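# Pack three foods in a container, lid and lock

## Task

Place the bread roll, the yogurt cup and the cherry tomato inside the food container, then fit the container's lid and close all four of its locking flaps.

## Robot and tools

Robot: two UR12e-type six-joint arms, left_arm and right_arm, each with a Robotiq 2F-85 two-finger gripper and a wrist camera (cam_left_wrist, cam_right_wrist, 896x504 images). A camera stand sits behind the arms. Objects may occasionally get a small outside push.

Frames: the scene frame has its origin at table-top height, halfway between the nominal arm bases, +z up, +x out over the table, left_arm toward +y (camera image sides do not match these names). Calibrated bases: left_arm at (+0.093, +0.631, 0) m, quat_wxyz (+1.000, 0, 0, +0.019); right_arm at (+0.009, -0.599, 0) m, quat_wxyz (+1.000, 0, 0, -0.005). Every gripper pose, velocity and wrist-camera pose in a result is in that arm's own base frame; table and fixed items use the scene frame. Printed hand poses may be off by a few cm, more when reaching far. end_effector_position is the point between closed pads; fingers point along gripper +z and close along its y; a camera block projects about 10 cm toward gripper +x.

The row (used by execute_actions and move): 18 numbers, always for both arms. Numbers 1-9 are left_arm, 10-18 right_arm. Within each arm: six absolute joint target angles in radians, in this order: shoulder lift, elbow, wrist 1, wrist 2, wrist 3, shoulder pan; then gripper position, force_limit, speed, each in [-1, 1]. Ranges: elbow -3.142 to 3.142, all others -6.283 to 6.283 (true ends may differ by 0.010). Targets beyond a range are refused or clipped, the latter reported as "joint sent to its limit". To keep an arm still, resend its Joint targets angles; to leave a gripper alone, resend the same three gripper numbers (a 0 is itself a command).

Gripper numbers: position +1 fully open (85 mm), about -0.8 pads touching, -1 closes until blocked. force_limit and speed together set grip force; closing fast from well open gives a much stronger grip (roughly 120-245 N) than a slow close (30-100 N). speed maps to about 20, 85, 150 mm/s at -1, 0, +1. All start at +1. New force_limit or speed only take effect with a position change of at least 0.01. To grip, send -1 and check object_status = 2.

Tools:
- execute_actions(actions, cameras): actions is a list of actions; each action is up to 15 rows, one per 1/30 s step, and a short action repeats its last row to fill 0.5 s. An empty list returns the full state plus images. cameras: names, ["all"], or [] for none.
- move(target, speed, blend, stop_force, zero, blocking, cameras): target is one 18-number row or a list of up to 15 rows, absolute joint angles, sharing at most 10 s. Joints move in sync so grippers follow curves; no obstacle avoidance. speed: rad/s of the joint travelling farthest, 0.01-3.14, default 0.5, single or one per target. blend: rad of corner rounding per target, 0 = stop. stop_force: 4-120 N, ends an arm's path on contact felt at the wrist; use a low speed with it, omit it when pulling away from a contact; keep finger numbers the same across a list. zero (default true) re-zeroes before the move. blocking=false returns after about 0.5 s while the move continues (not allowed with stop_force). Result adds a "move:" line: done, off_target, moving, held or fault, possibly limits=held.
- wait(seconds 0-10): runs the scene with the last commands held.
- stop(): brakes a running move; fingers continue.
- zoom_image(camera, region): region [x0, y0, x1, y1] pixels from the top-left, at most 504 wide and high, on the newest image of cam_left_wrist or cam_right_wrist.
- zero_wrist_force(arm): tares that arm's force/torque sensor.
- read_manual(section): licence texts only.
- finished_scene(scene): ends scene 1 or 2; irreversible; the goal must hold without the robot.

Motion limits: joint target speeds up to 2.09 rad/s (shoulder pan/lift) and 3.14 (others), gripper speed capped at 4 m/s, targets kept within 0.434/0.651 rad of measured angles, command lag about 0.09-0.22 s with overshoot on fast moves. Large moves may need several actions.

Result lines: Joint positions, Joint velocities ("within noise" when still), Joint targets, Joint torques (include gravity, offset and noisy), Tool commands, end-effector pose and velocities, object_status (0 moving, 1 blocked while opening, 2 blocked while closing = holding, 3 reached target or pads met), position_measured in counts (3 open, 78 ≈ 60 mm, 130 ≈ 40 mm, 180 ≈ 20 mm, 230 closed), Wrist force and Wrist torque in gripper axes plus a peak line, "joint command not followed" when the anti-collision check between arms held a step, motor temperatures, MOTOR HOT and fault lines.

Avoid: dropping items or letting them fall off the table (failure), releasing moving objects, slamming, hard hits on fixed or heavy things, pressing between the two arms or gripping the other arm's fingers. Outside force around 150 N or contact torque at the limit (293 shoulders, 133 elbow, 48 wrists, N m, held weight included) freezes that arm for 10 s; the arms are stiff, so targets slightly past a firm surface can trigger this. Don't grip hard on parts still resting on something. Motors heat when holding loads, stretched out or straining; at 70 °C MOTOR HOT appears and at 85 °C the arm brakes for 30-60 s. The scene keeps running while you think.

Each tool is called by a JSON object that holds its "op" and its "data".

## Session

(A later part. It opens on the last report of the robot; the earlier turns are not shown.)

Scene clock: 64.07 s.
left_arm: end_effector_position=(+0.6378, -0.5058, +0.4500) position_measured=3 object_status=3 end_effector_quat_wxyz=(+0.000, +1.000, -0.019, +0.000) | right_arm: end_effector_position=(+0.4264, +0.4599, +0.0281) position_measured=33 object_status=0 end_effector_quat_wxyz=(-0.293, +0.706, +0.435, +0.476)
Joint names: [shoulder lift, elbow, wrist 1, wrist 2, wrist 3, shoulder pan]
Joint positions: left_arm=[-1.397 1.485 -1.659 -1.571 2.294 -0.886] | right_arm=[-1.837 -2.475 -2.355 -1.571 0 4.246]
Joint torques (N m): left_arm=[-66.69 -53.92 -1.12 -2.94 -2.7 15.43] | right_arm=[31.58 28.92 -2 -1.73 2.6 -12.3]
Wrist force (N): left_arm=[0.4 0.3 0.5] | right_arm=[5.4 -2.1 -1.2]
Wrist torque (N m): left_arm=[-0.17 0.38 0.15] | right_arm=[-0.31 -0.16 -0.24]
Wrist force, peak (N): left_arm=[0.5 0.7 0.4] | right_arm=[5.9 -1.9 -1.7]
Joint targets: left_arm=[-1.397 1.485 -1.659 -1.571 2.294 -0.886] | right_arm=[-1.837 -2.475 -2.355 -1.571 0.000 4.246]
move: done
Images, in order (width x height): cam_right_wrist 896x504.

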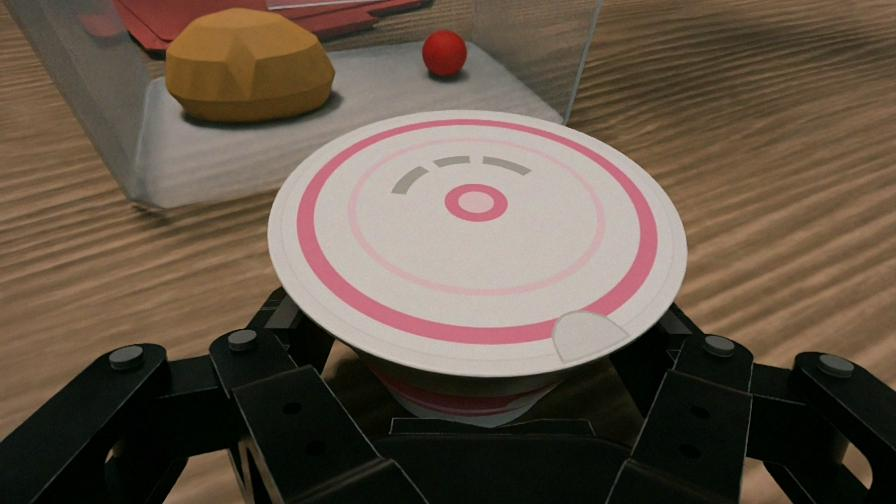

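{"op": "wait", "data": {"seconds": 0.5, "cameras": ["cam_right_wrist"]}}

Scene clock: 64.63 s.
left_arm: end_effector_position=(+0.6378, -0.5058, +0.4500) position_measured=3 object_status=3 end_effector_quat_wxyz=(+0.000, +1.000, -0.019, +0.000) | right_arm: end_effector_position=(+0.4264, +0.4599, +0.0281) position_measured=33 object_status=2 end_effector_quat_wxyz=(-0.293, +0.706, +0.435, +0.476)
Joint names: [shoulder lift, elbow, wrist 1, wrist 2, wrist 3, shoulder pan]
Joint positions: left_arm=[-1.397 1.485 -1.659 -1.571 2.294 -0.886] | right_arm=[-1.837 -2.475 -2.355 -1.571 0 4.246]
Joint torques (N m): left_arm=[-69.58 -53.83 -0.57 -2.85 -2.57 13.65] | right_arm=[32.26 26.02 -1.91 -1.73 2.24 -11.73]
Wrist force (N): left_arm=[0.3 0.2 -0.1] | right_arm=[5.4 -1.3 -1.3]
Wrist torque (N m): left_arm=[-0.20 0.39 0.15] | right_arm=[-0.18 -0.17 -0.23]
Wrist force, peak (N): left_arm=[0.4 0.3 0.6] | right_arm=[6.0 -1.8 -1.7]
Joint targets: left_arm=[-1.397 1.485 -1.659 -1.571 2.294 -0.886] | right_arm=[-1.837 -2.475 -2.355 -1.571 0.000 4.246]
Tool commands: left_gripper/position=+1.0 left_gripper/force_limit=+1.0 left_gripper/speed=+1.0 right_gripper/position=-1.0 right_gripper/force_limit=-1.0 right_gripper/speed=-1.0
wait: 0.50 s; at rest by 0.10 s
Images, in order (width x height): cam_right_wrist 896x504.

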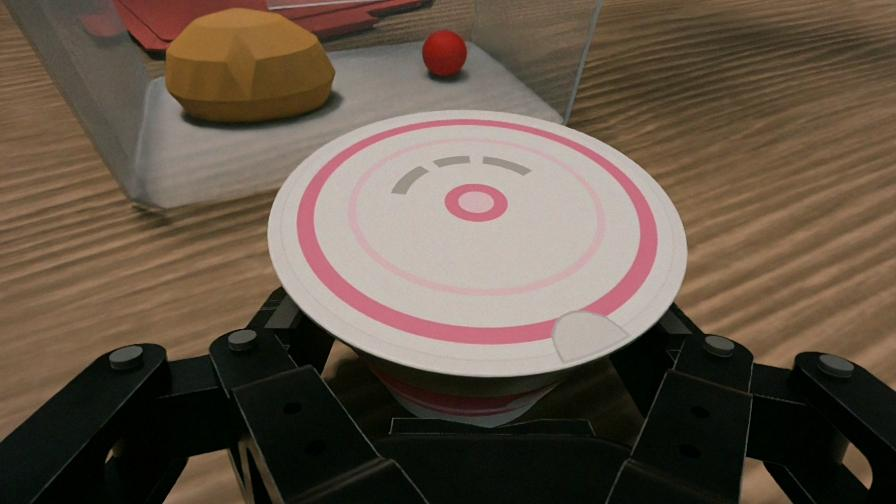

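{"op": "move", "data": {"target": [-1.397,1.485,-1.659,-1.571,2.294,-0.886,1,1,1,-1.5741,-2.4084,-2.6845,-1.5708,0,4.2461,-1,-1,-1], "speed": 0.25, "cameras": ["cam_right_wrist"]}}

Scene clock: 66.63 s.
left_arm: end_effector_position=(+0.6378, -0.5058, +0.4500) position_measured=3 object_status=3 end_effector_quat_wxyz=(+0.000, +1.000, -0.019, +0.000) | right_arm: end_effector_position=(+0.4260, +0.4590, +0.1499) position_measured=33 object_status=2 end_effector_quat_wxyz=(-0.293, +0.706, +0.435, +0.476)
Joint names: [shoulder lift, elbow, wrist 1, wrist 2, wrist 3, shoulder pan]
Joint positions: left_arm=[-1.397 1.485 -1.659 -1.571 2.294 -0.886] | right_arm=[-1.574 -2.408 -2.684 -1.571 0 4.246]
Joint torques (N m): left_arm=[-69.17 -53.56 -0.33 -3.01 -2.67 17.24] | right_arm=[47.34 43.65 -2.21 -1.26 2.18 -6.34]
Wrist force (N): left_arm=[0.6 0.4 0.1] | right_arm=[0.6 -1.8 1.7]
Wrist torque (N m): left_arm=[-0.15 0.34 0.15] | right_arm=[-0.23 -0.43 -0.18]
Wrist force, peak (N): left_arm=[0.2 0.6 0.6] | right_arm=[6.0 -1.8 -1.5]
Joint targets: left_arm=[-1.397 1.485 -1.659 -1.571 2.294 -0.886] | right_arm=[-1.574 -2.408 -2.684 -1.571 0.000 4.246]
move: done
Images, in order (width x height): cam_right_wrist 896x504.

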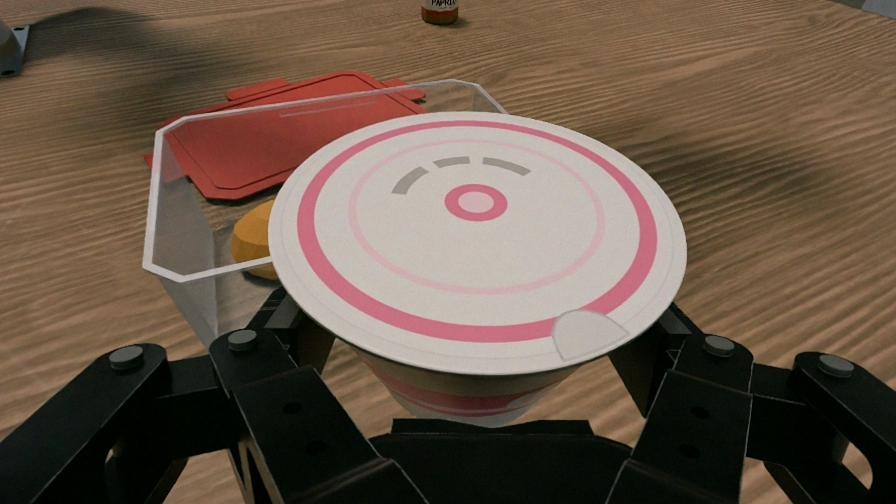

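{"op": "move", "data": {"target": [-1.397,1.485,-1.659,-1.571,2.294,-0.886,1,1,1,-2.0199,-1.7127,-3.7762,-0.8112,1.0894,4.5445,-1,-1,-1], "speed": 0.5, "cameras": ["cam_right_wrist","cam_left_wrist"]}}

Scene clock: 70.70 s.
left_arm: end_effector_position=(+0.6378, -0.5058, +0.4500) position_measured=3 object_status=3 end_effector_quat_wxyz=(+0.000, +1.000, -0.019, +0.000) | right_arm: end_effector_position=(+0.4810, +0.6259, +0.1799) position_measured=33 object_status=2 end_effector_quat_wxyz=(-0.035, +0.914, +0.080, +0.397)
Joint names: [shoulder lift, elbow, wrist 1, wrist 2, wrist 3, shoulder pan]
Joint positions: left_arm=[-1.397 1.485 -1.659 -1.571 2.294 -0.886] | right_arm=[-2.02 -1.713 -3.776 -0.811 1.089 4.544]
Joint torques (N m): left_arm=[-65.53 -53.1 -0.81 -3.15 -2.72 16.84] | right_arm=[64.59 48.5 -7.36 4.61 1.69 19.46]
Wrist force (N): left_arm=[0.2 0.3 0.1] | right_arm=[0.4 -1.9 2.9]
Wrist torque (N m): left_arm=[-0.17 0.40 0.15] | right_arm=[-0.14 -0.28 -0.17]
Wrist force, peak (N): left_arm=[0.8 0.4 0.3] | right_arm=[0.1 -0.6 3.8]
Joint targets: left_arm=[-1.397 1.485 -1.659 -1.571 2.294 -0.886] | right_arm=[-2.020 -1.713 -3.776 -0.811 1.089 4.544]
move: done

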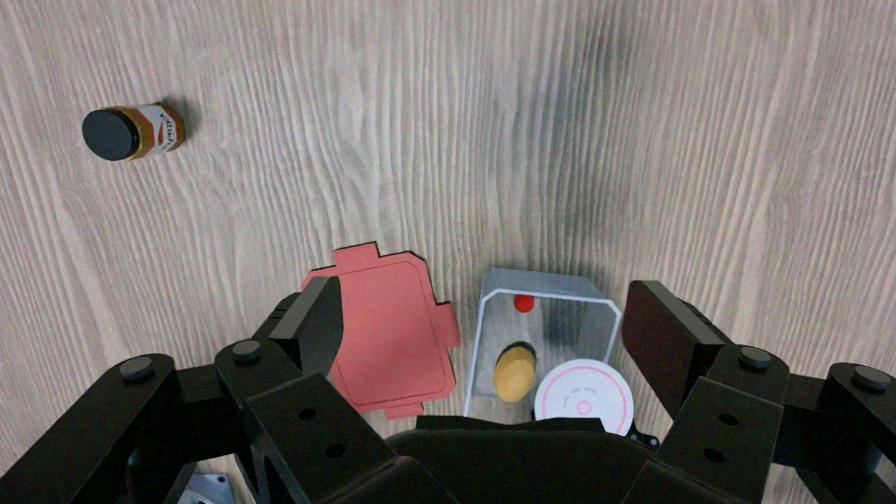

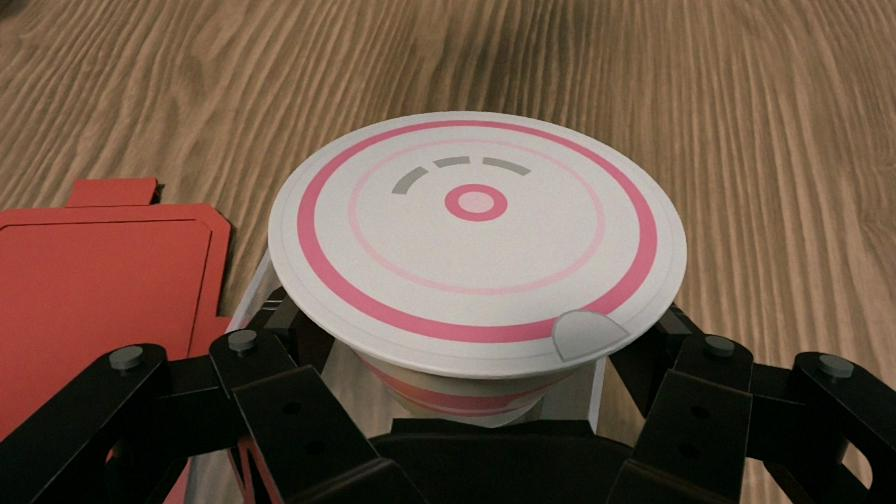

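{"op": "move", "data": {"target": [-1.397,1.485,-1.659,-1.571,2.294,-0.886,1,1,1,-2.1784,-1.7520,-3.5784,-0.8112,1.0894,4.5453,-1,-1,-1], "speed": 0.12, "stop_force": 9, "cameras": ["cam_right_wrist","cam_left_wrist"]}}

Scene clock: 73.87 s.
left_arm: end_effector_position=(+0.6378, -0.5058, +0.4500) position_measured=3 object_status=3 end_effector_quat_wxyz=(+0.000, +1.000, -0.019, +0.000) | right_arm: end_effector_position=(+0.4828, +0.6368, +0.0731) position_measured=33 object_status=2 end_effector_quat_wxyz=(-0.033, +0.913, +0.081, +0.398)
Joint names: [shoulder lift, elbow, wrist 1, wrist 2, wrist 3, shoulder pan]
Joint positions: left_arm=[-1.397 1.485 -1.659 -1.571 2.294 -0.886] | right_arm=[-2.145 -1.743 -3.624 -0.809 1.089 4.545]
Joint torques (N m): left_arm=[-69.14 -54.39 -0.77 -2.8 -2.73 17.99] | right_arm=[79.05 32.02 -3.13 2.13 -0.44 4.22]
Wrist force (N): left_arm=[0.2 0.3 0.1] | right_arm=[0.2 -1.5 3.6]
Wrist torque (N m): left_arm=[-0.17 0.41 0.15] | right_arm=[-0.14 -0.18 -0.12]
Wrist force, peak (N): left_arm=[0.4 0.9 0.3] | right_arm=[67.8 4.5 -104.4]
Joint targets: left_arm=[-1.397 1.485 -1.659 -1.571 2.294 -0.886] | right_arm=[-2.145 -1.743 -3.624 -0.809 1.089 4.545]
Tool commands: left_gripper/position=+1.0 left_gripper/force_limit=+1.0 left_gripper/speed=+1.0 right_gripper/position=-1.0 right_gripper/force_limit=-1.0 right_gripper/speed=-1.0
FORCE FAULT: contact force on the right arm reached its limit, and that arm stopped. The contact can be on any part of that arm, not only on its tool. That arm's remaining commands of this call were not run. That arm is still stopped at the end of this call. That arm stays stopped for about 9 more seconds. Until then a move that you send moves the other arm only, and its call returns only when the move has ended. Once the stop has ended, the next robot result says so. If the stop ends while you think or write, that arm runs what you send next. While its stop runs, that arm takes no new command, but its gripper still runs the gripper command that each later call begins with. An arm that is not stopped still takes commands.
move: fault (right_arm; stop_force had ended the path); right_arm: the wrist 1 is farthest, 0.045 rad from its target

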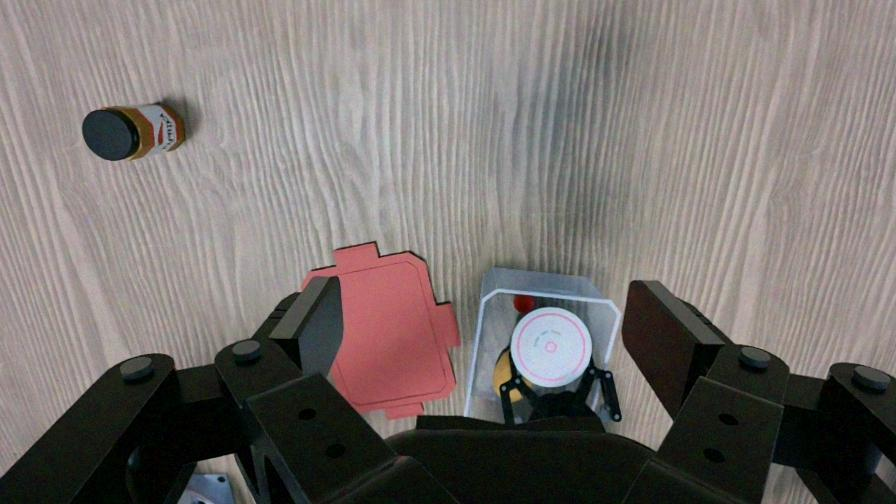

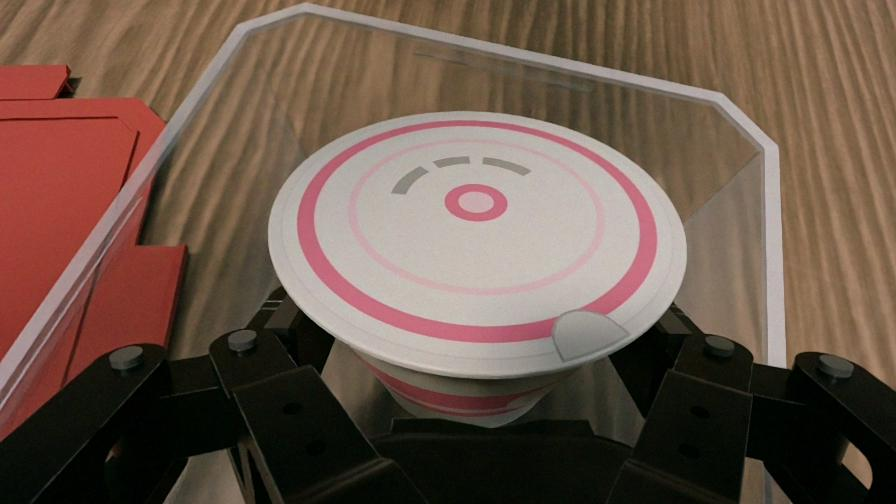

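{"op": "zoom_image", "data": {"camera": "cam_left_wrist", "region": [440, 250, 660, 430]}}

Scaled by 2.291 from the camera's 896x504 image, which has a finer 1280x720 frame.

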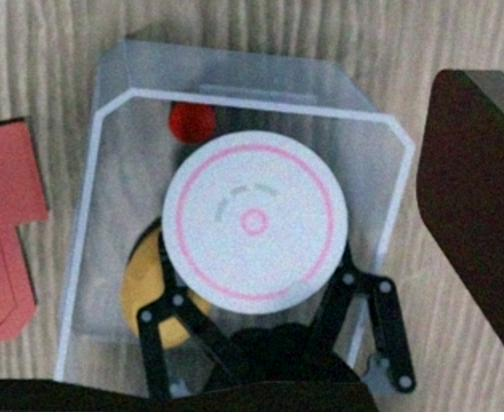

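{"op": "wait", "data": {"seconds": 8}}

{"op": "move", "data": {"target": [[-1.397,1.485,-1.659,-1.571,2.294,-0.886,1,1,1,-2.0199,-1.7127,-3.7762,-0.8112,1.0894,4.5445,-1,-1,-1],[-1.397,1.485,-1.659,-1.571,2.294,-0.886,1,1,1,-2.0265,-1.6952,-3.7566,-0.8234,1.0448,4.5098,-1,-1,-1],[-1.397,1.485,-1.659,-1.571,2.294,-0.886,1,1,1,-2.1164,-1.7450,-3.6169,-0.8234,1.0448,4.5098,-1,-1,-1]], "speed": [0.2,0.2,0.15], "cameras": ["cam_right_wrist","cam_left_wrist"]}}

{"op": "zoom_image", "data": {"camera": "cam_left_wrist", "region": [440, 250, 660, 430]}}

Scene clock: 83.63 s.
left_arm: end_effector_position=(+0.6378, -0.5058, +0.4500) position_measured=3 object_status=3 end_effector_quat_wxyz=(+0.000, +1.000, -0.019, +0.000) | right_arm: end_effector_position=(+0.4828, +0.6368, +0.0731) position_measured=33 object_status=2 end_effector_quat_wxyz=(-0.033, +0.913, +0.081, +0.398)
Joint names: [shoulder lift, elbow, wrist 1, wrist 2, wrist 3, shoulder pan]
Joint positions: left_arm=[-1.397 1.485 -1.659 -1.571 2.294 -0.886] | right_arm=[-2.145 -1.743 -3.624 -0.809 1.089 4.545]
Joint torques (N m): left_arm=[-66.85 -53.2 -0.77 -2.87 -3.05 15.92] | right_arm=[77.55 31.41 -2.81 1.39 -0.38 6.03]
Wrist force (N): left_arm=[0.2 0.2 0.2] | right_arm=[-0.2 -1.5 4.3]
Wrist torque (N m): left_arm=[-0.19 0.42 0.15] | right_arm=[-0.14 -0.10 -0.12]
Wrist force, peak (N): left_arm=[0.4 0.8 0.1] | right_arm=[0.8 -1.5 4.5]
Joint targets: left_arm=[-1.397 1.485 -1.659 -1.571 2.294 -0.886] | right_arm=[-2.145 -1.743 -3.624 -0.809 1.089 4.545]
Tool commands: left_gripper/position=+1.0 left_gripper/force_limit=+1.0 left_gripper/speed=+1.0 right_gripper/position=-1.0 right_gripper/force_limit=-1.0 right_gripper/speed=-1.0
FORCE FAULT, CONTINUED: the right arm's stop, for the force fault that an earlier result reported, is over. During its stop the right arm's controller moved it back a little. That arm's target is now where it stood when the stop ended, not its last command. That arm accepts commands again.
wait: 8.00 s; at rest from the start

Scene clock: 86.77 s.
left_arm: end_effector_position=(+0.6378, -0.5058, +0.4500) position_measured=3 object_status=3 end_effector_quat_wxyz=(+0.000, +1.000, -0.019, +0.000) | right_arm: end_effector_position=(+0.5030, +0.6242, +0.0901) position_measured=33 object_status=2 end_effector_quat_wxyz=(-0.035, +0.914, +0.080, +0.397)
Joint names: [shoulder lift, elbow, wrist 1, wrist 2, wrist 3, shoulder pan]
Joint positions: left_arm=[-1.397 1.485 -1.659 -1.571 2.294 -0.886] | right_arm=[-2.116 -1.745 -3.617 -0.823 1.045 4.51]
Joint torques (N m): left_arm=[-67.34 -53.54 -0.94 -2.69 -2.81 15.7] | right_arm=[66.16 22.78 0.37 0.18 -2.1 -13.32]
Wrist force (N): left_arm=[0.2 0.2 0.2] | right_arm=[0.2 -1.7 3.7]
Wrist torque (N m): left_arm=[-0.19 0.42 0.15] | right_arm=[-0.17 -0.15 -0.03]
Wrist force, peak (N): left_arm=[0.5 0.8 0.4] | right_arm=[-1.3 -1.3 5.4]
Joint targets: left_arm=[-1.397 1.485 -1.659 -1.571 2.294 -0.886] | right_arm=[-2.116 -1.745 -3.617 -0.823 1.045 4.510]
move: done

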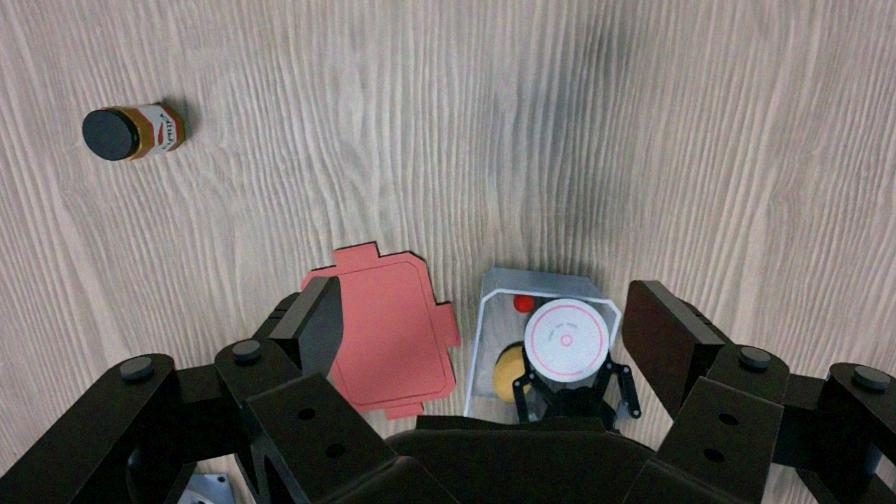

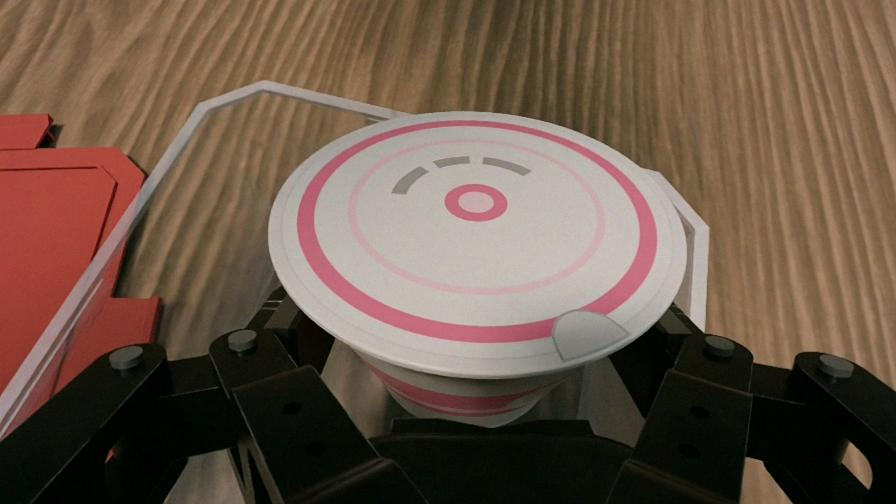

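Scaled by 2.291 from the camera's 896x504 image, which has a finer 1280x720 frame.

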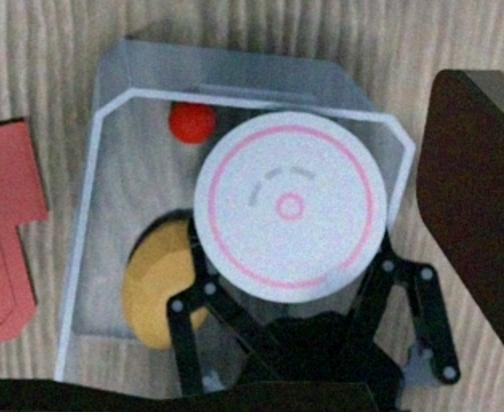

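{"op": "move", "data": {"target": [-1.397,1.485,-1.659,-1.571,2.294,-0.886,1,1,1,-2.1136,-1.7588,-3.6395,-0.8101,1.0938,4.5480,-1,-1,-1], "speed": 0.15}}

{"op": "move", "data": {"target": [-1.397,1.485,-1.659,-1.571,2.294,-0.886,1,1,1,-2.1641,-1.7744,-3.5734,-0.8101,1.0938,4.5480,-1,-1,-1], "speed": 0.03, "stop_force": 8, "cameras": ["cam_right_wrist","cam_left_wrist"]}}

{"op": "zoom_image", "data": {"camera": "cam_left_wrist", "region": [440, 250, 660, 430]}}

Scene clock: 88.87 s.
left_arm: end_effector_position=(+0.6378, -0.5058, +0.4500) position_measured=3 object_status=3 end_effector_quat_wxyz=(+0.000, +1.000, -0.019, +0.000) | right_arm: end_effector_position=(+0.4792, +0.6282, +0.0899) position_measured=33 object_status=2 end_effector_quat_wxyz=(-0.035, +0.914, +0.080, +0.397)
Joint names: [shoulder lift, elbow, wrist 1, wrist 2, wrist 3, shoulder pan]
Joint positions: left_arm=[-1.397 1.485 -1.659 -1.571 2.294 -0.886] | right_arm=[-2.114 -1.759 -3.639 -0.81 1.094 4.548]
Joint torques (N m): left_arm=[-66.89 -52.85 -0.9 -2.67 -2.41 15.73] | right_arm=[89.67 21.69 -7.65 3.86 1.35 20.06]
Wrist force (N): left_arm=[0.1 0.3 0.0] | right_arm=[0.2 -1.4 3.6]
Wrist torque (N m): left_arm=[-0.17 0.42 0.15] | right_arm=[-0.11 -0.18 -0.17]
Wrist force, peak (N): left_arm=[0.6 0.4 0.5] | right_arm=[0.9 -0.4 4.9]
Joint targets: left_arm=[-1.397 1.485 -1.659 -1.571 2.294 -0.886] | right_arm=[-2.114 -1.759 -3.639 -0.810 1.094 4.548]
move: done

Scene clock: 91.07 s.
left_arm: end_effector_position=(+0.6378, -0.5058, +0.4500) position_measured=3 object_status=3 end_effector_quat_wxyz=(+0.000, +1.000, -0.019, +0.000) | right_arm: end_effector_position=(+0.4792, +0.6285, +0.0723) position_measured=33 object_status=2 end_effector_quat_wxyz=(-0.035, +0.914, +0.080, +0.397)
Joint names: [shoulder lift, elbow, wrist 1, wrist 2, wrist 3, shoulder pan]
Joint positions: left_arm=[-1.397 1.485 -1.659 -1.571 2.294 -0.886] | right_arm=[-2.134 -1.765 -3.613 -0.81 1.094 4.548]
Joint torques (N m): left_arm=[-64.96 -53.09 -1.1 -2.76 -2.51 16.75] | right_arm=[92.32 40.25 -7.37 0.21 1.97 13.57]
Wrist force (N): left_arm=[0.2 0.2 0.0] | right_arm=[0.8 -1.7 3.5]
Wrist torque (N m): left_arm=[-0.20 0.43 0.14] | right_arm=[-0.19 -0.20 -0.22]
Wrist force, peak (N): left_arm=[0.7 0.7 0.5] | right_arm=[10.5 -2.5 -5.6]
Joint targets: left_arm=[-1.397 1.485 -1.659 -1.571 2.294 -0.886] | right_arm=[-2.134 -1.765 -3.613 -0.810 1.094 4.548]
move: contact (right_arm); right_arm: the wrist 1 is farthest, 0.040 rad from its target

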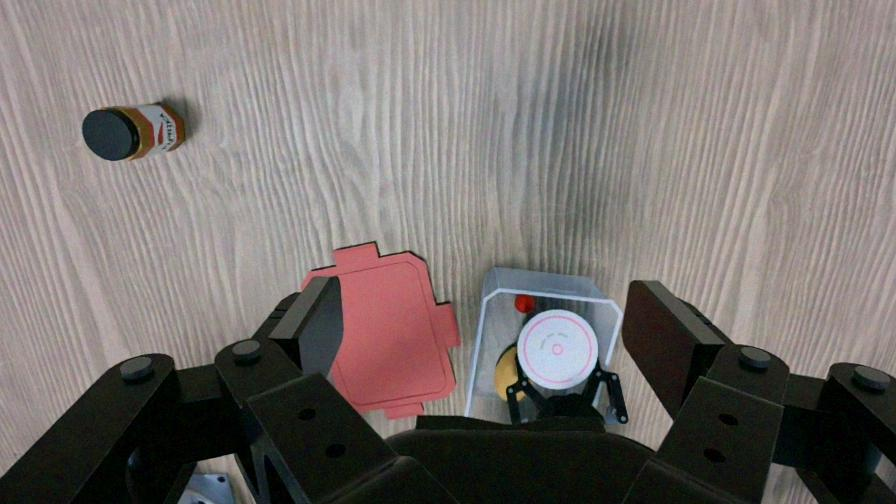

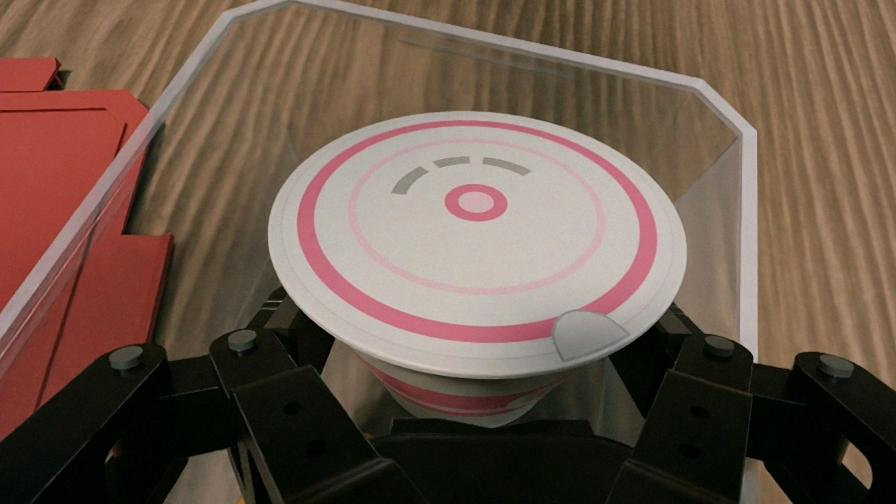

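Scaled by 2.291 from the camera's 896x504 image, which has a finer 1280x720 frame.

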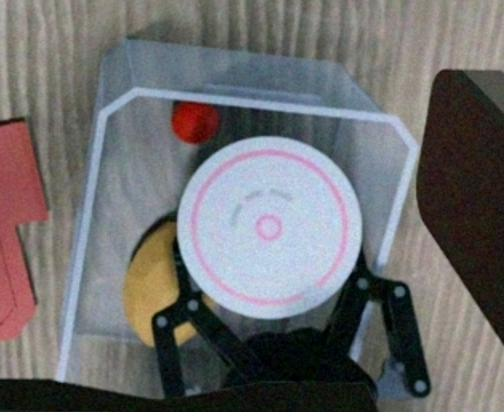

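{"op": "zoom_image", "data": {"camera": "cam_right_wrist", "region": [200, 280, 600, 504]}}

{"op": "zoom_image", "data": {"camera": "cam_right_wrist", "region": [560, 220, 896, 504]}}

{"op": "zoom_image", "data": {"camera": "cam_left_wrist", "region": [470, 320, 660, 430]}}

Scaled by 1.260 from the camera's 896x504 image, which has a finer 1280x720 frame.

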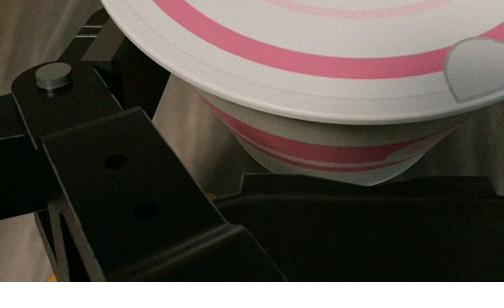

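Scaled by 1.500 from the camera's 896x504 image, which has a finer 1280x720 frame.

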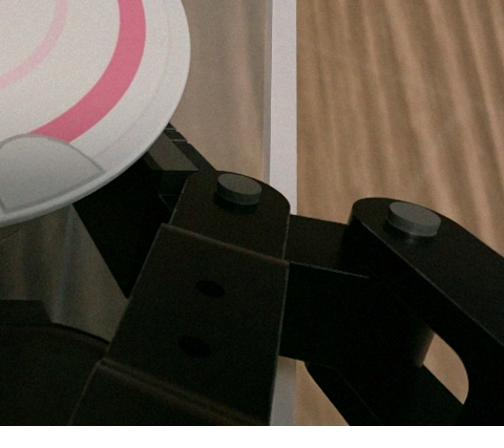

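Scaled by 2.653 from the camera's 896x504 image, which has a finer 1280x720 frame.

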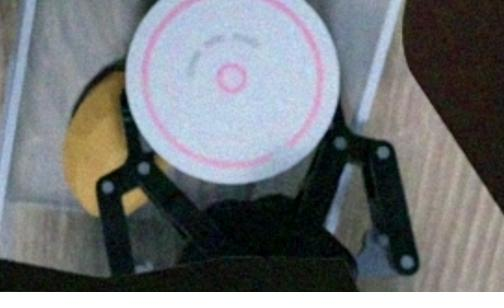

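{"op": "move", "data": {"target": [[-1.397,1.485,-1.659,-1.571,2.294,-0.886,1,1,1,-2.1136,-1.7588,-3.6395,-0.8101,1.0938,4.5480,-1,-1,-1],[-1.397,1.485,-1.659,-1.571,2.294,-0.886,1,1,1,-2.2412,-1.5287,-4.2417,-0.7628,1.787,4.5646,-1,-1,-1],[-1.397,1.485,-1.659,-1.571,2.294,-0.886,1,1,1,-2.3020,-1.5482,-4.1614,-0.7628,1.787,4.5646,-1,-1,-1]], "speed": [0.1,0.3,0.15], "cameras": ["cam_right_wrist","cam_left_wrist"]}}

{"op": "zoom_image", "data": {"camera": "cam_left_wrist", "region": [440, 250, 660, 430]}}

Scene clock: 97.00 s.
left_arm: end_effector_position=(+0.6378, -0.5058, +0.4500) position_measured=3 object_status=3 end_effector_quat_wxyz=(+0.000, +1.000, -0.019, +0.000) | right_arm: end_effector_position=(+0.4775, +0.6305, +0.0900) position_measured=33 object_status=2 end_effector_quat_wxyz=(+0.059, +0.907, -0.135, +0.394)
Joint names: [shoulder lift, elbow, wrist 1, wrist 2, wrist 3, shoulder pan]
Joint positions: left_arm=[-1.397 1.485 -1.659 -1.571 2.294 -0.886] | right_arm=[-2.302 -1.548 -4.162 -0.763 1.787 4.565]
Joint torques (N m): left_arm=[-64.72 -52.56 -0.77 -3 -2.58 15.11] | right_arm=[77.66 20.86 -2.59 3.45 1.75 15.86]
Wrist force (N): left_arm=[0.2 0.0 0.3] | right_arm=[-0.2 -0.6 3.9]
Wrist torque (N m): left_arm=[-0.22 0.42 0.15] | right_arm=[0.06 -0.17 -0.13]
Wrist force, peak (N): left_arm=[0.9 0.3 0.3] | right_arm=[-1.6 -0.3 5.3]
Joint targets: left_arm=[-1.397 1.485 -1.659 -1.571 2.294 -0.886] | right_arm=[-2.302 -1.548 -4.161 -0.763 1.787 4.565]
move: done

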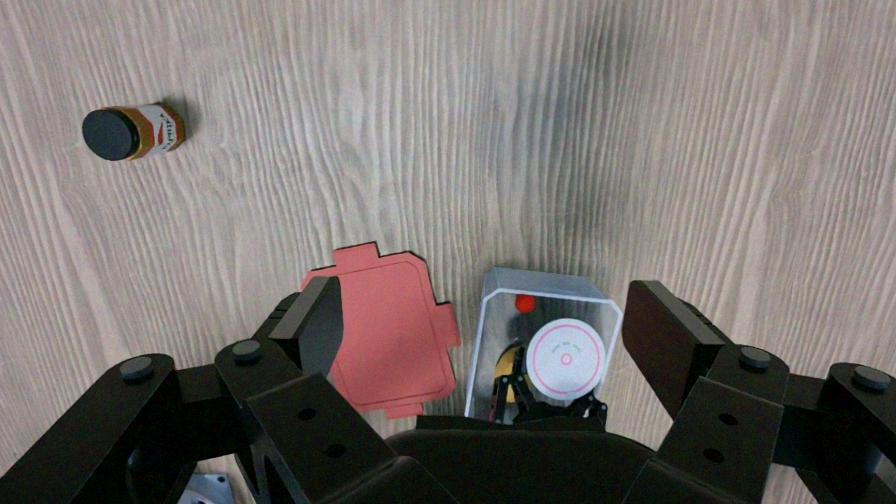

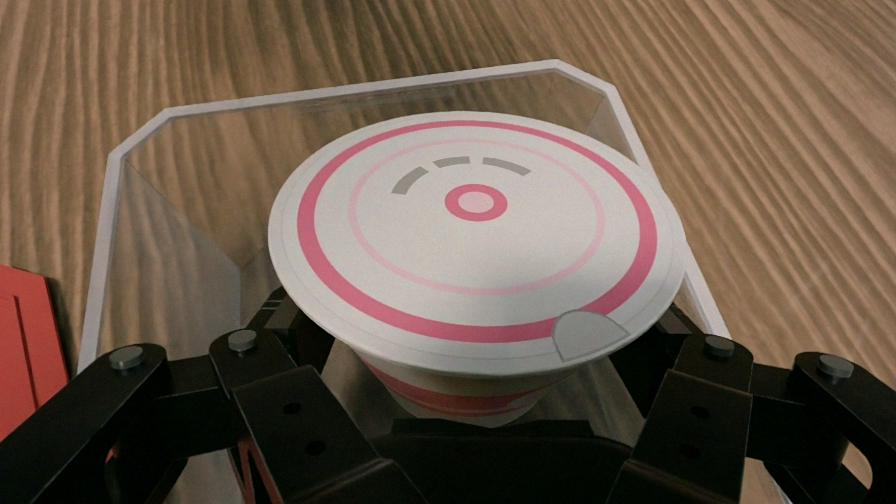

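Scaled by 2.291 from the camera's 896x504 image, which has a finer 1280x720 frame.

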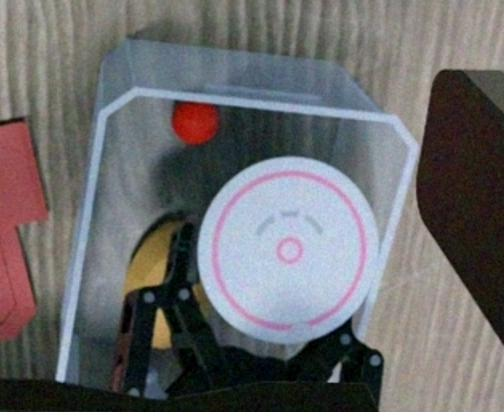

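{"op": "move", "data": {"target": [-1.397,1.485,-1.659,-1.571,2.294,-0.886,1,1,1,-2.3503,-1.5561,-4.1052,-0.7628,1.787,4.5646,-1,-1,-1], "speed": 0.03, "stop_force": 8, "cameras": ["cam_right_wrist","cam_left_wrist"]}}

{"op": "zoom_image", "data": {"camera": "cam_left_wrist", "region": [440, 250, 660, 430]}}

Scene clock: 99.97 s.
left_arm: end_effector_position=(+0.6378, -0.5058, +0.4500) position_measured=3 object_status=3 end_effector_quat_wxyz=(+0.000, +1.000, -0.019, +0.000) | right_arm: end_effector_position=(+0.4774, +0.6305, +0.0458) position_measured=33 object_status=2 end_effector_quat_wxyz=(+0.059, +0.907, -0.135, +0.394)
Joint names: [shoulder lift, elbow, wrist 1, wrist 2, wrist 3, shoulder pan]
Joint positions: left_arm=[-1.397 1.485 -1.659 -1.571 2.294 -0.886] | right_arm=[-2.35 -1.556 -4.105 -0.763 1.787 4.565]
Joint torques (N m): left_arm=[-64.45 -52.88 -0.94 -2.58 -2.56 16.69] | right_arm=[76.62 18.42 -1.86 2.09 1.8 16.19]
Wrist force (N): left_arm=[0.6 0.4 0.5] | right_arm=[-0.5 -2.0 3.1]
Wrist torque (N m): left_arm=[-0.17 0.35 0.15] | right_arm=[-0.12 -0.12 -0.17]
Wrist force, peak (N): left_arm=[0.7 0.5 0.3] | right_arm=[0.1 -1.7 4.4]
Joint targets: left_arm=[-1.397 1.485 -1.659 -1.571 2.294 -0.886] | right_arm=[-2.350 -1.556 -4.105 -0.763 1.787 4.565]
move: done

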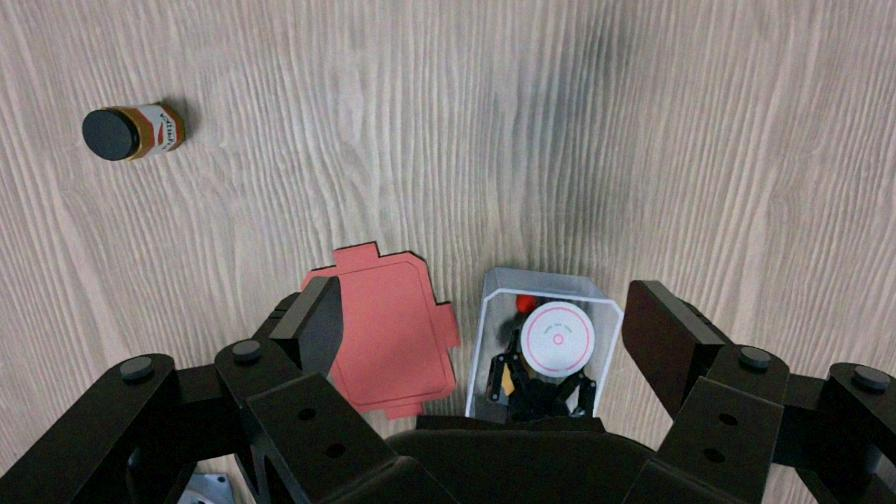

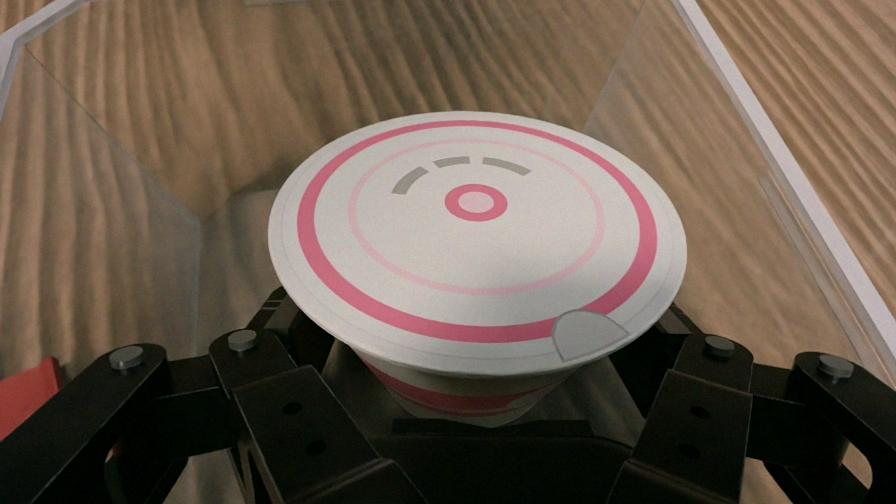

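Scaled by 2.291 from the camera's 896x504 image, which has a finer 1280x720 frame.

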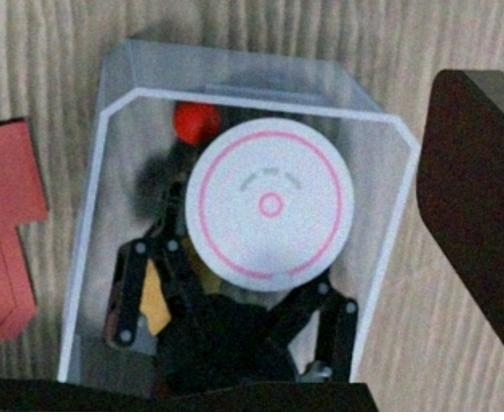

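{"op": "move", "data": {"target": [-1.397,1.485,-1.659,-1.571,2.294,-0.886,1,1,1,-2.3613,-1.5577,-4.0926,-0.7628,1.787,4.5646,-1,-1,-1], "speed": 0.015, "stop_force": 5}}

Scene clock: 101.80 s.
left_arm: end_effector_position=(+0.6378, -0.5058, +0.4500) position_measured=3 object_status=3 end_effector_quat_wxyz=(+0.000, +1.000, -0.019, +0.000) | right_arm: end_effector_position=(+0.4774, +0.6304, +0.0415) position_measured=33 object_status=2 end_effector_quat_wxyz=(+0.059, +0.907, -0.135, +0.394)
Joint names: [shoulder lift, elbow, wrist 1, wrist 2, wrist 3, shoulder pan]
Joint positions: left_arm=[-1.397 1.485 -1.659 -1.571 2.294 -0.886] | right_arm=[-2.355 -1.557 -4.1 -0.763 1.787 4.565]
Joint torques (N m): left_arm=[-67.35 -52.86 -0.86 -3.04 -2.41 15.5] | right_arm=[104.83 36.82 -8.41 2.22 0.94 13.86]
Wrist force (N): left_arm=[0.5 0.3 0.0] | right_arm=[0.0 -0.9 3.5]
Wrist torque (N m): left_arm=[-0.17 0.37 0.15] | right_arm=[0.01 -0.08 -0.15]
Wrist force, peak (N): left_arm=[0.5 0.5 0.4] | right_arm=[3.2 -1.9 -3.3]
Joint targets: left_arm=[-1.397 1.485 -1.659 -1.571 2.294 -0.886] | right_arm=[-2.355 -1.557 -4.100 -0.763 1.787 4.565]
move: contact (right_arm)

{"op": "move", "data": {"target": [-1.397,1.485,-1.659,-1.571,2.294,-0.886,1,1,1,-2.355,-1.557,-4.1,-0.763,1.787,4.565,1,-1,-1], "cameras": ["cam_right_wrist"]}}

Scene clock: 102.97 s.
left_arm: end_effector_position=(+0.6378, -0.5058, +0.4500) position_measured=3 object_status=3 end_effector_quat_wxyz=(+0.000, +1.000, -0.019, +0.000) | right_arm: end_effector_position=(+0.4771, +0.6304, +0.0415) position_measured=3 object_status=0 end_effector_quat_wxyz=(+0.059, +0.907, -0.135, +0.394)
Joint names: [shoulder lift, elbow, wrist 1, wrist 2, wrist 3, shoulder pan]
Joint positions: left_arm=[-1.397 1.485 -1.659 -1.571 2.294 -0.886] | right_arm=[-2.355 -1.557 -4.1 -0.763 1.787 4.565]
Joint torques (N m): left_arm=[-64.15 -52.15 -0.87 -2.75 -2.66 17.25] | right_arm=[102.93 17.89 -9.01 0.05 0.64 18.22]
Wrist force (N): left_arm=[0.0 0.3 0.3] | right_arm=[0.5 -1.5 3.0]
Wrist torque (N m): left_arm=[-0.17 0.45 0.15] | right_arm=[-0.01 -0.17 -0.16]
Wrist force, peak (N): left_arm=[0.5 0.5 0.3] | right_arm=[0.4 -1.3 3.9]
Joint targets: left_arm=[-1.397 1.485 -1.659 -1.571 2.294 -0.886] | right_arm=[-2.355 -1.557 -4.100 -0.763 1.787 4.565]
move: done
Images, in order (width x height): cam_right_wrist 896x504.

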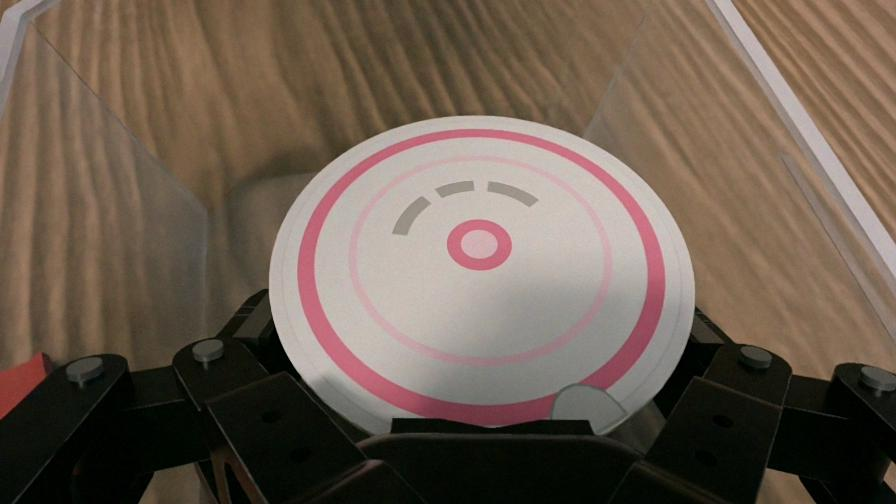

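{"op": "move", "data": {"target": [-1.397,1.485,-1.659,-1.571,2.294,-0.886,1,1,1,-2.3424,-1.5612,-4.1388,-0.768,1.83,4.5947,1,-1,-1], "speed": 0.03, "stop_force": 8, "cameras": ["cam_right_wrist"]}}

Scene clock: 105.77 s.
left_arm: end_effector_position=(+0.6378, -0.5058, +0.4500) position_measured=3 object_status=3 end_effector_quat_wxyz=(+0.000, +1.000, -0.019, +0.000) | right_arm: end_effector_position=(+0.4563, +0.6369, +0.0540) position_measured=3 object_status=3 end_effector_quat_wxyz=(+0.059, +0.907, -0.136, +0.394)
Joint names: [shoulder lift, elbow, wrist 1, wrist 2, wrist 3, shoulder pan]
Joint positions: left_arm=[-1.397 1.485 -1.659 -1.571 2.294 -0.886] | right_arm=[-2.342 -1.561 -4.139 -0.768 1.83 4.595]
Joint torques (N m): left_arm=[-68.1 -52.43 -0.94 -2.83 -2.56 15.86] | right_arm=[101.56 18.48 -8.76 0.04 2.48 18.26]
Wrist force (N): left_arm=[0.6 0.1 0.2] | right_arm=[0.4 -1.1 3.5]
Wrist torque (N m): left_arm=[-0.20 0.34 0.15] | right_arm=[0.01 -0.21 -0.15]
Wrist force, peak (N): left_arm=[0.1 0.7 0.5] | right_arm=[0.2 -0.9 3.7]
Joint targets: left_arm=[-1.397 1.485 -1.659 -1.571 2.294 -0.886] | right_arm=[-2.342 -1.561 -4.139 -0.768 1.830 4.595]
move: done
Images, in order (width x height): cam_right_wrist 896x504.

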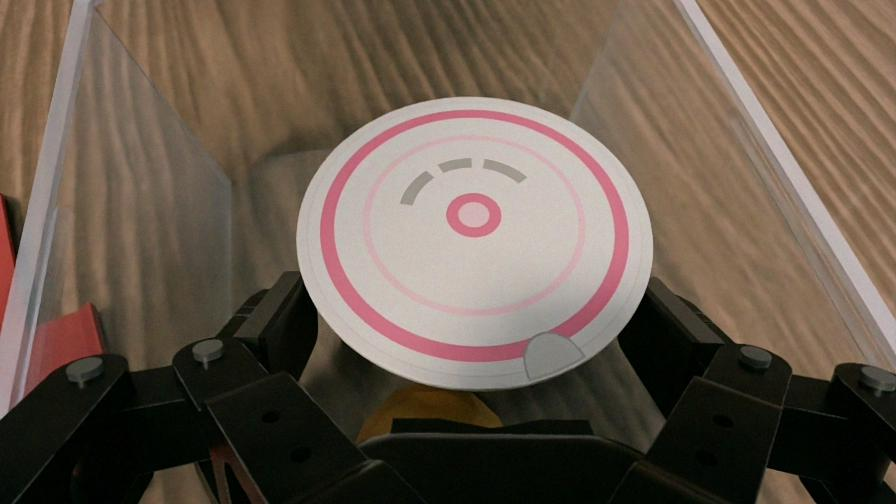

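{"op": "move", "data": {"target": [[-1.397,1.485,-1.659,-1.571,2.294,-0.886,1,1,1,-2.2944,-1.5585,-4.2278,-0.7759,1.8835,4.6327,1,-1,-1],[-1.397,1.485,-1.659,-1.571,2.294,-0.886,1,1,1,-2.1173,-1.4520,-4.5114,-0.7759,1.8835,4.6327,1,-1,-1]], "speed": [0.12,0.5], "cameras": ["cam_right_wrist","cam_left_wrist"]}}

{"op": "zoom_image", "data": {"camera": "cam_right_wrist", "region": [0, 100, 500, 400]}}

{"op": "zoom_image", "data": {"camera": "cam_left_wrist", "region": [280, 230, 660, 430]}}

Scene clock: 108.37 s.
left_arm: end_effector_position=(+0.6378, -0.5058, +0.4500) position_measured=3 object_status=3 end_effector_quat_wxyz=(+0.000, +1.000, -0.019, +0.000) | right_arm: end_effector_position=(+0.4295, +0.6449, +0.3001) position_measured=3 object_status=3 end_effector_quat_wxyz=(+0.059, +0.907, -0.136, +0.394)
Joint names: [shoulder lift, elbow, wrist 1, wrist 2, wrist 3, shoulder pan]
Joint positions: left_arm=[-1.397 1.485 -1.659 -1.571 2.294 -0.886] | right_arm=[-2.117 -1.452 -4.511 -0.776 1.884 4.633]
Joint torques (N m): left_arm=[-66.47 -52.47 -0.81 -2.67 -2.8 14.63] | right_arm=[95.74 48.45 -8.83 2.06 2.22 18.8]
Wrist force (N): left_arm=[0.3 0.2 0.1] | right_arm=[1.3 -1.3 3.4]
Wrist torque (N m): left_arm=[-0.19 0.40 0.14] | right_arm=[-0.09 -0.12 -0.12]
Wrist force, peak (N): left_arm=[0.6 0.6 0.3] | right_arm=[-1.6 -0.6 5.0]
Joint targets: left_arm=[-1.397 1.485 -1.659 -1.571 2.294 -0.886] | right_arm=[-2.117 -1.452 -4.511 -0.776 1.883 4.633]
move: done

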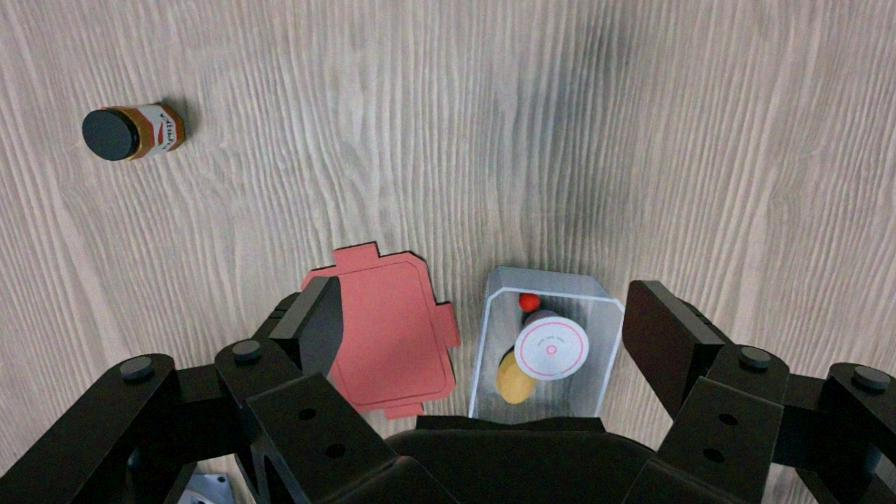

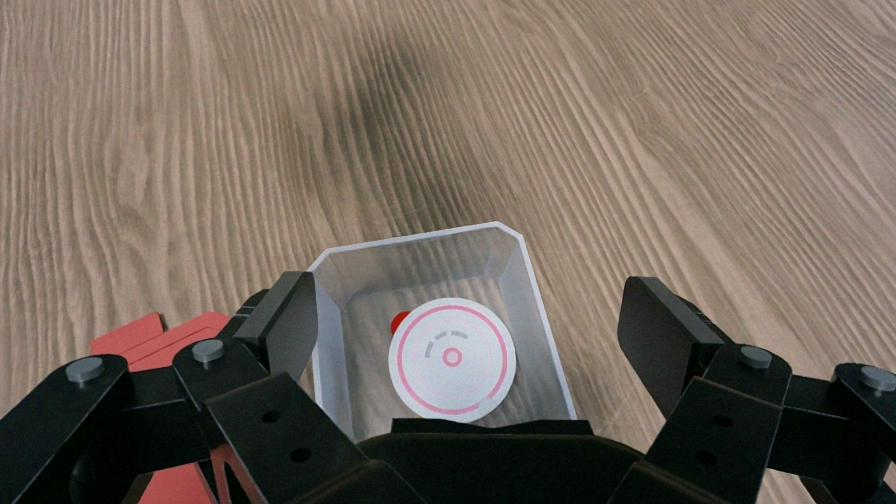

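Scaled by 1.008 from the camera's 896x504 image, which has a finer 1280x720 frame.

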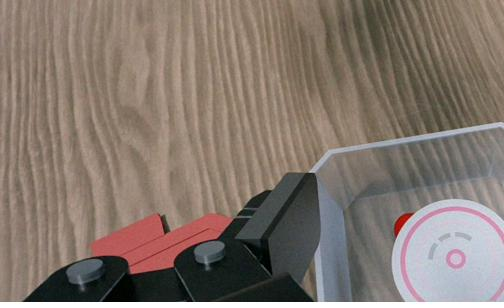

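Scaled by 1.326 from the camera's 896x504 image, which has a finer 1280x720 frame.

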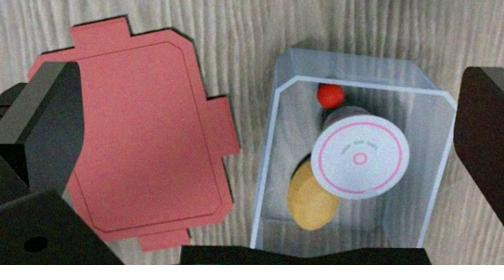

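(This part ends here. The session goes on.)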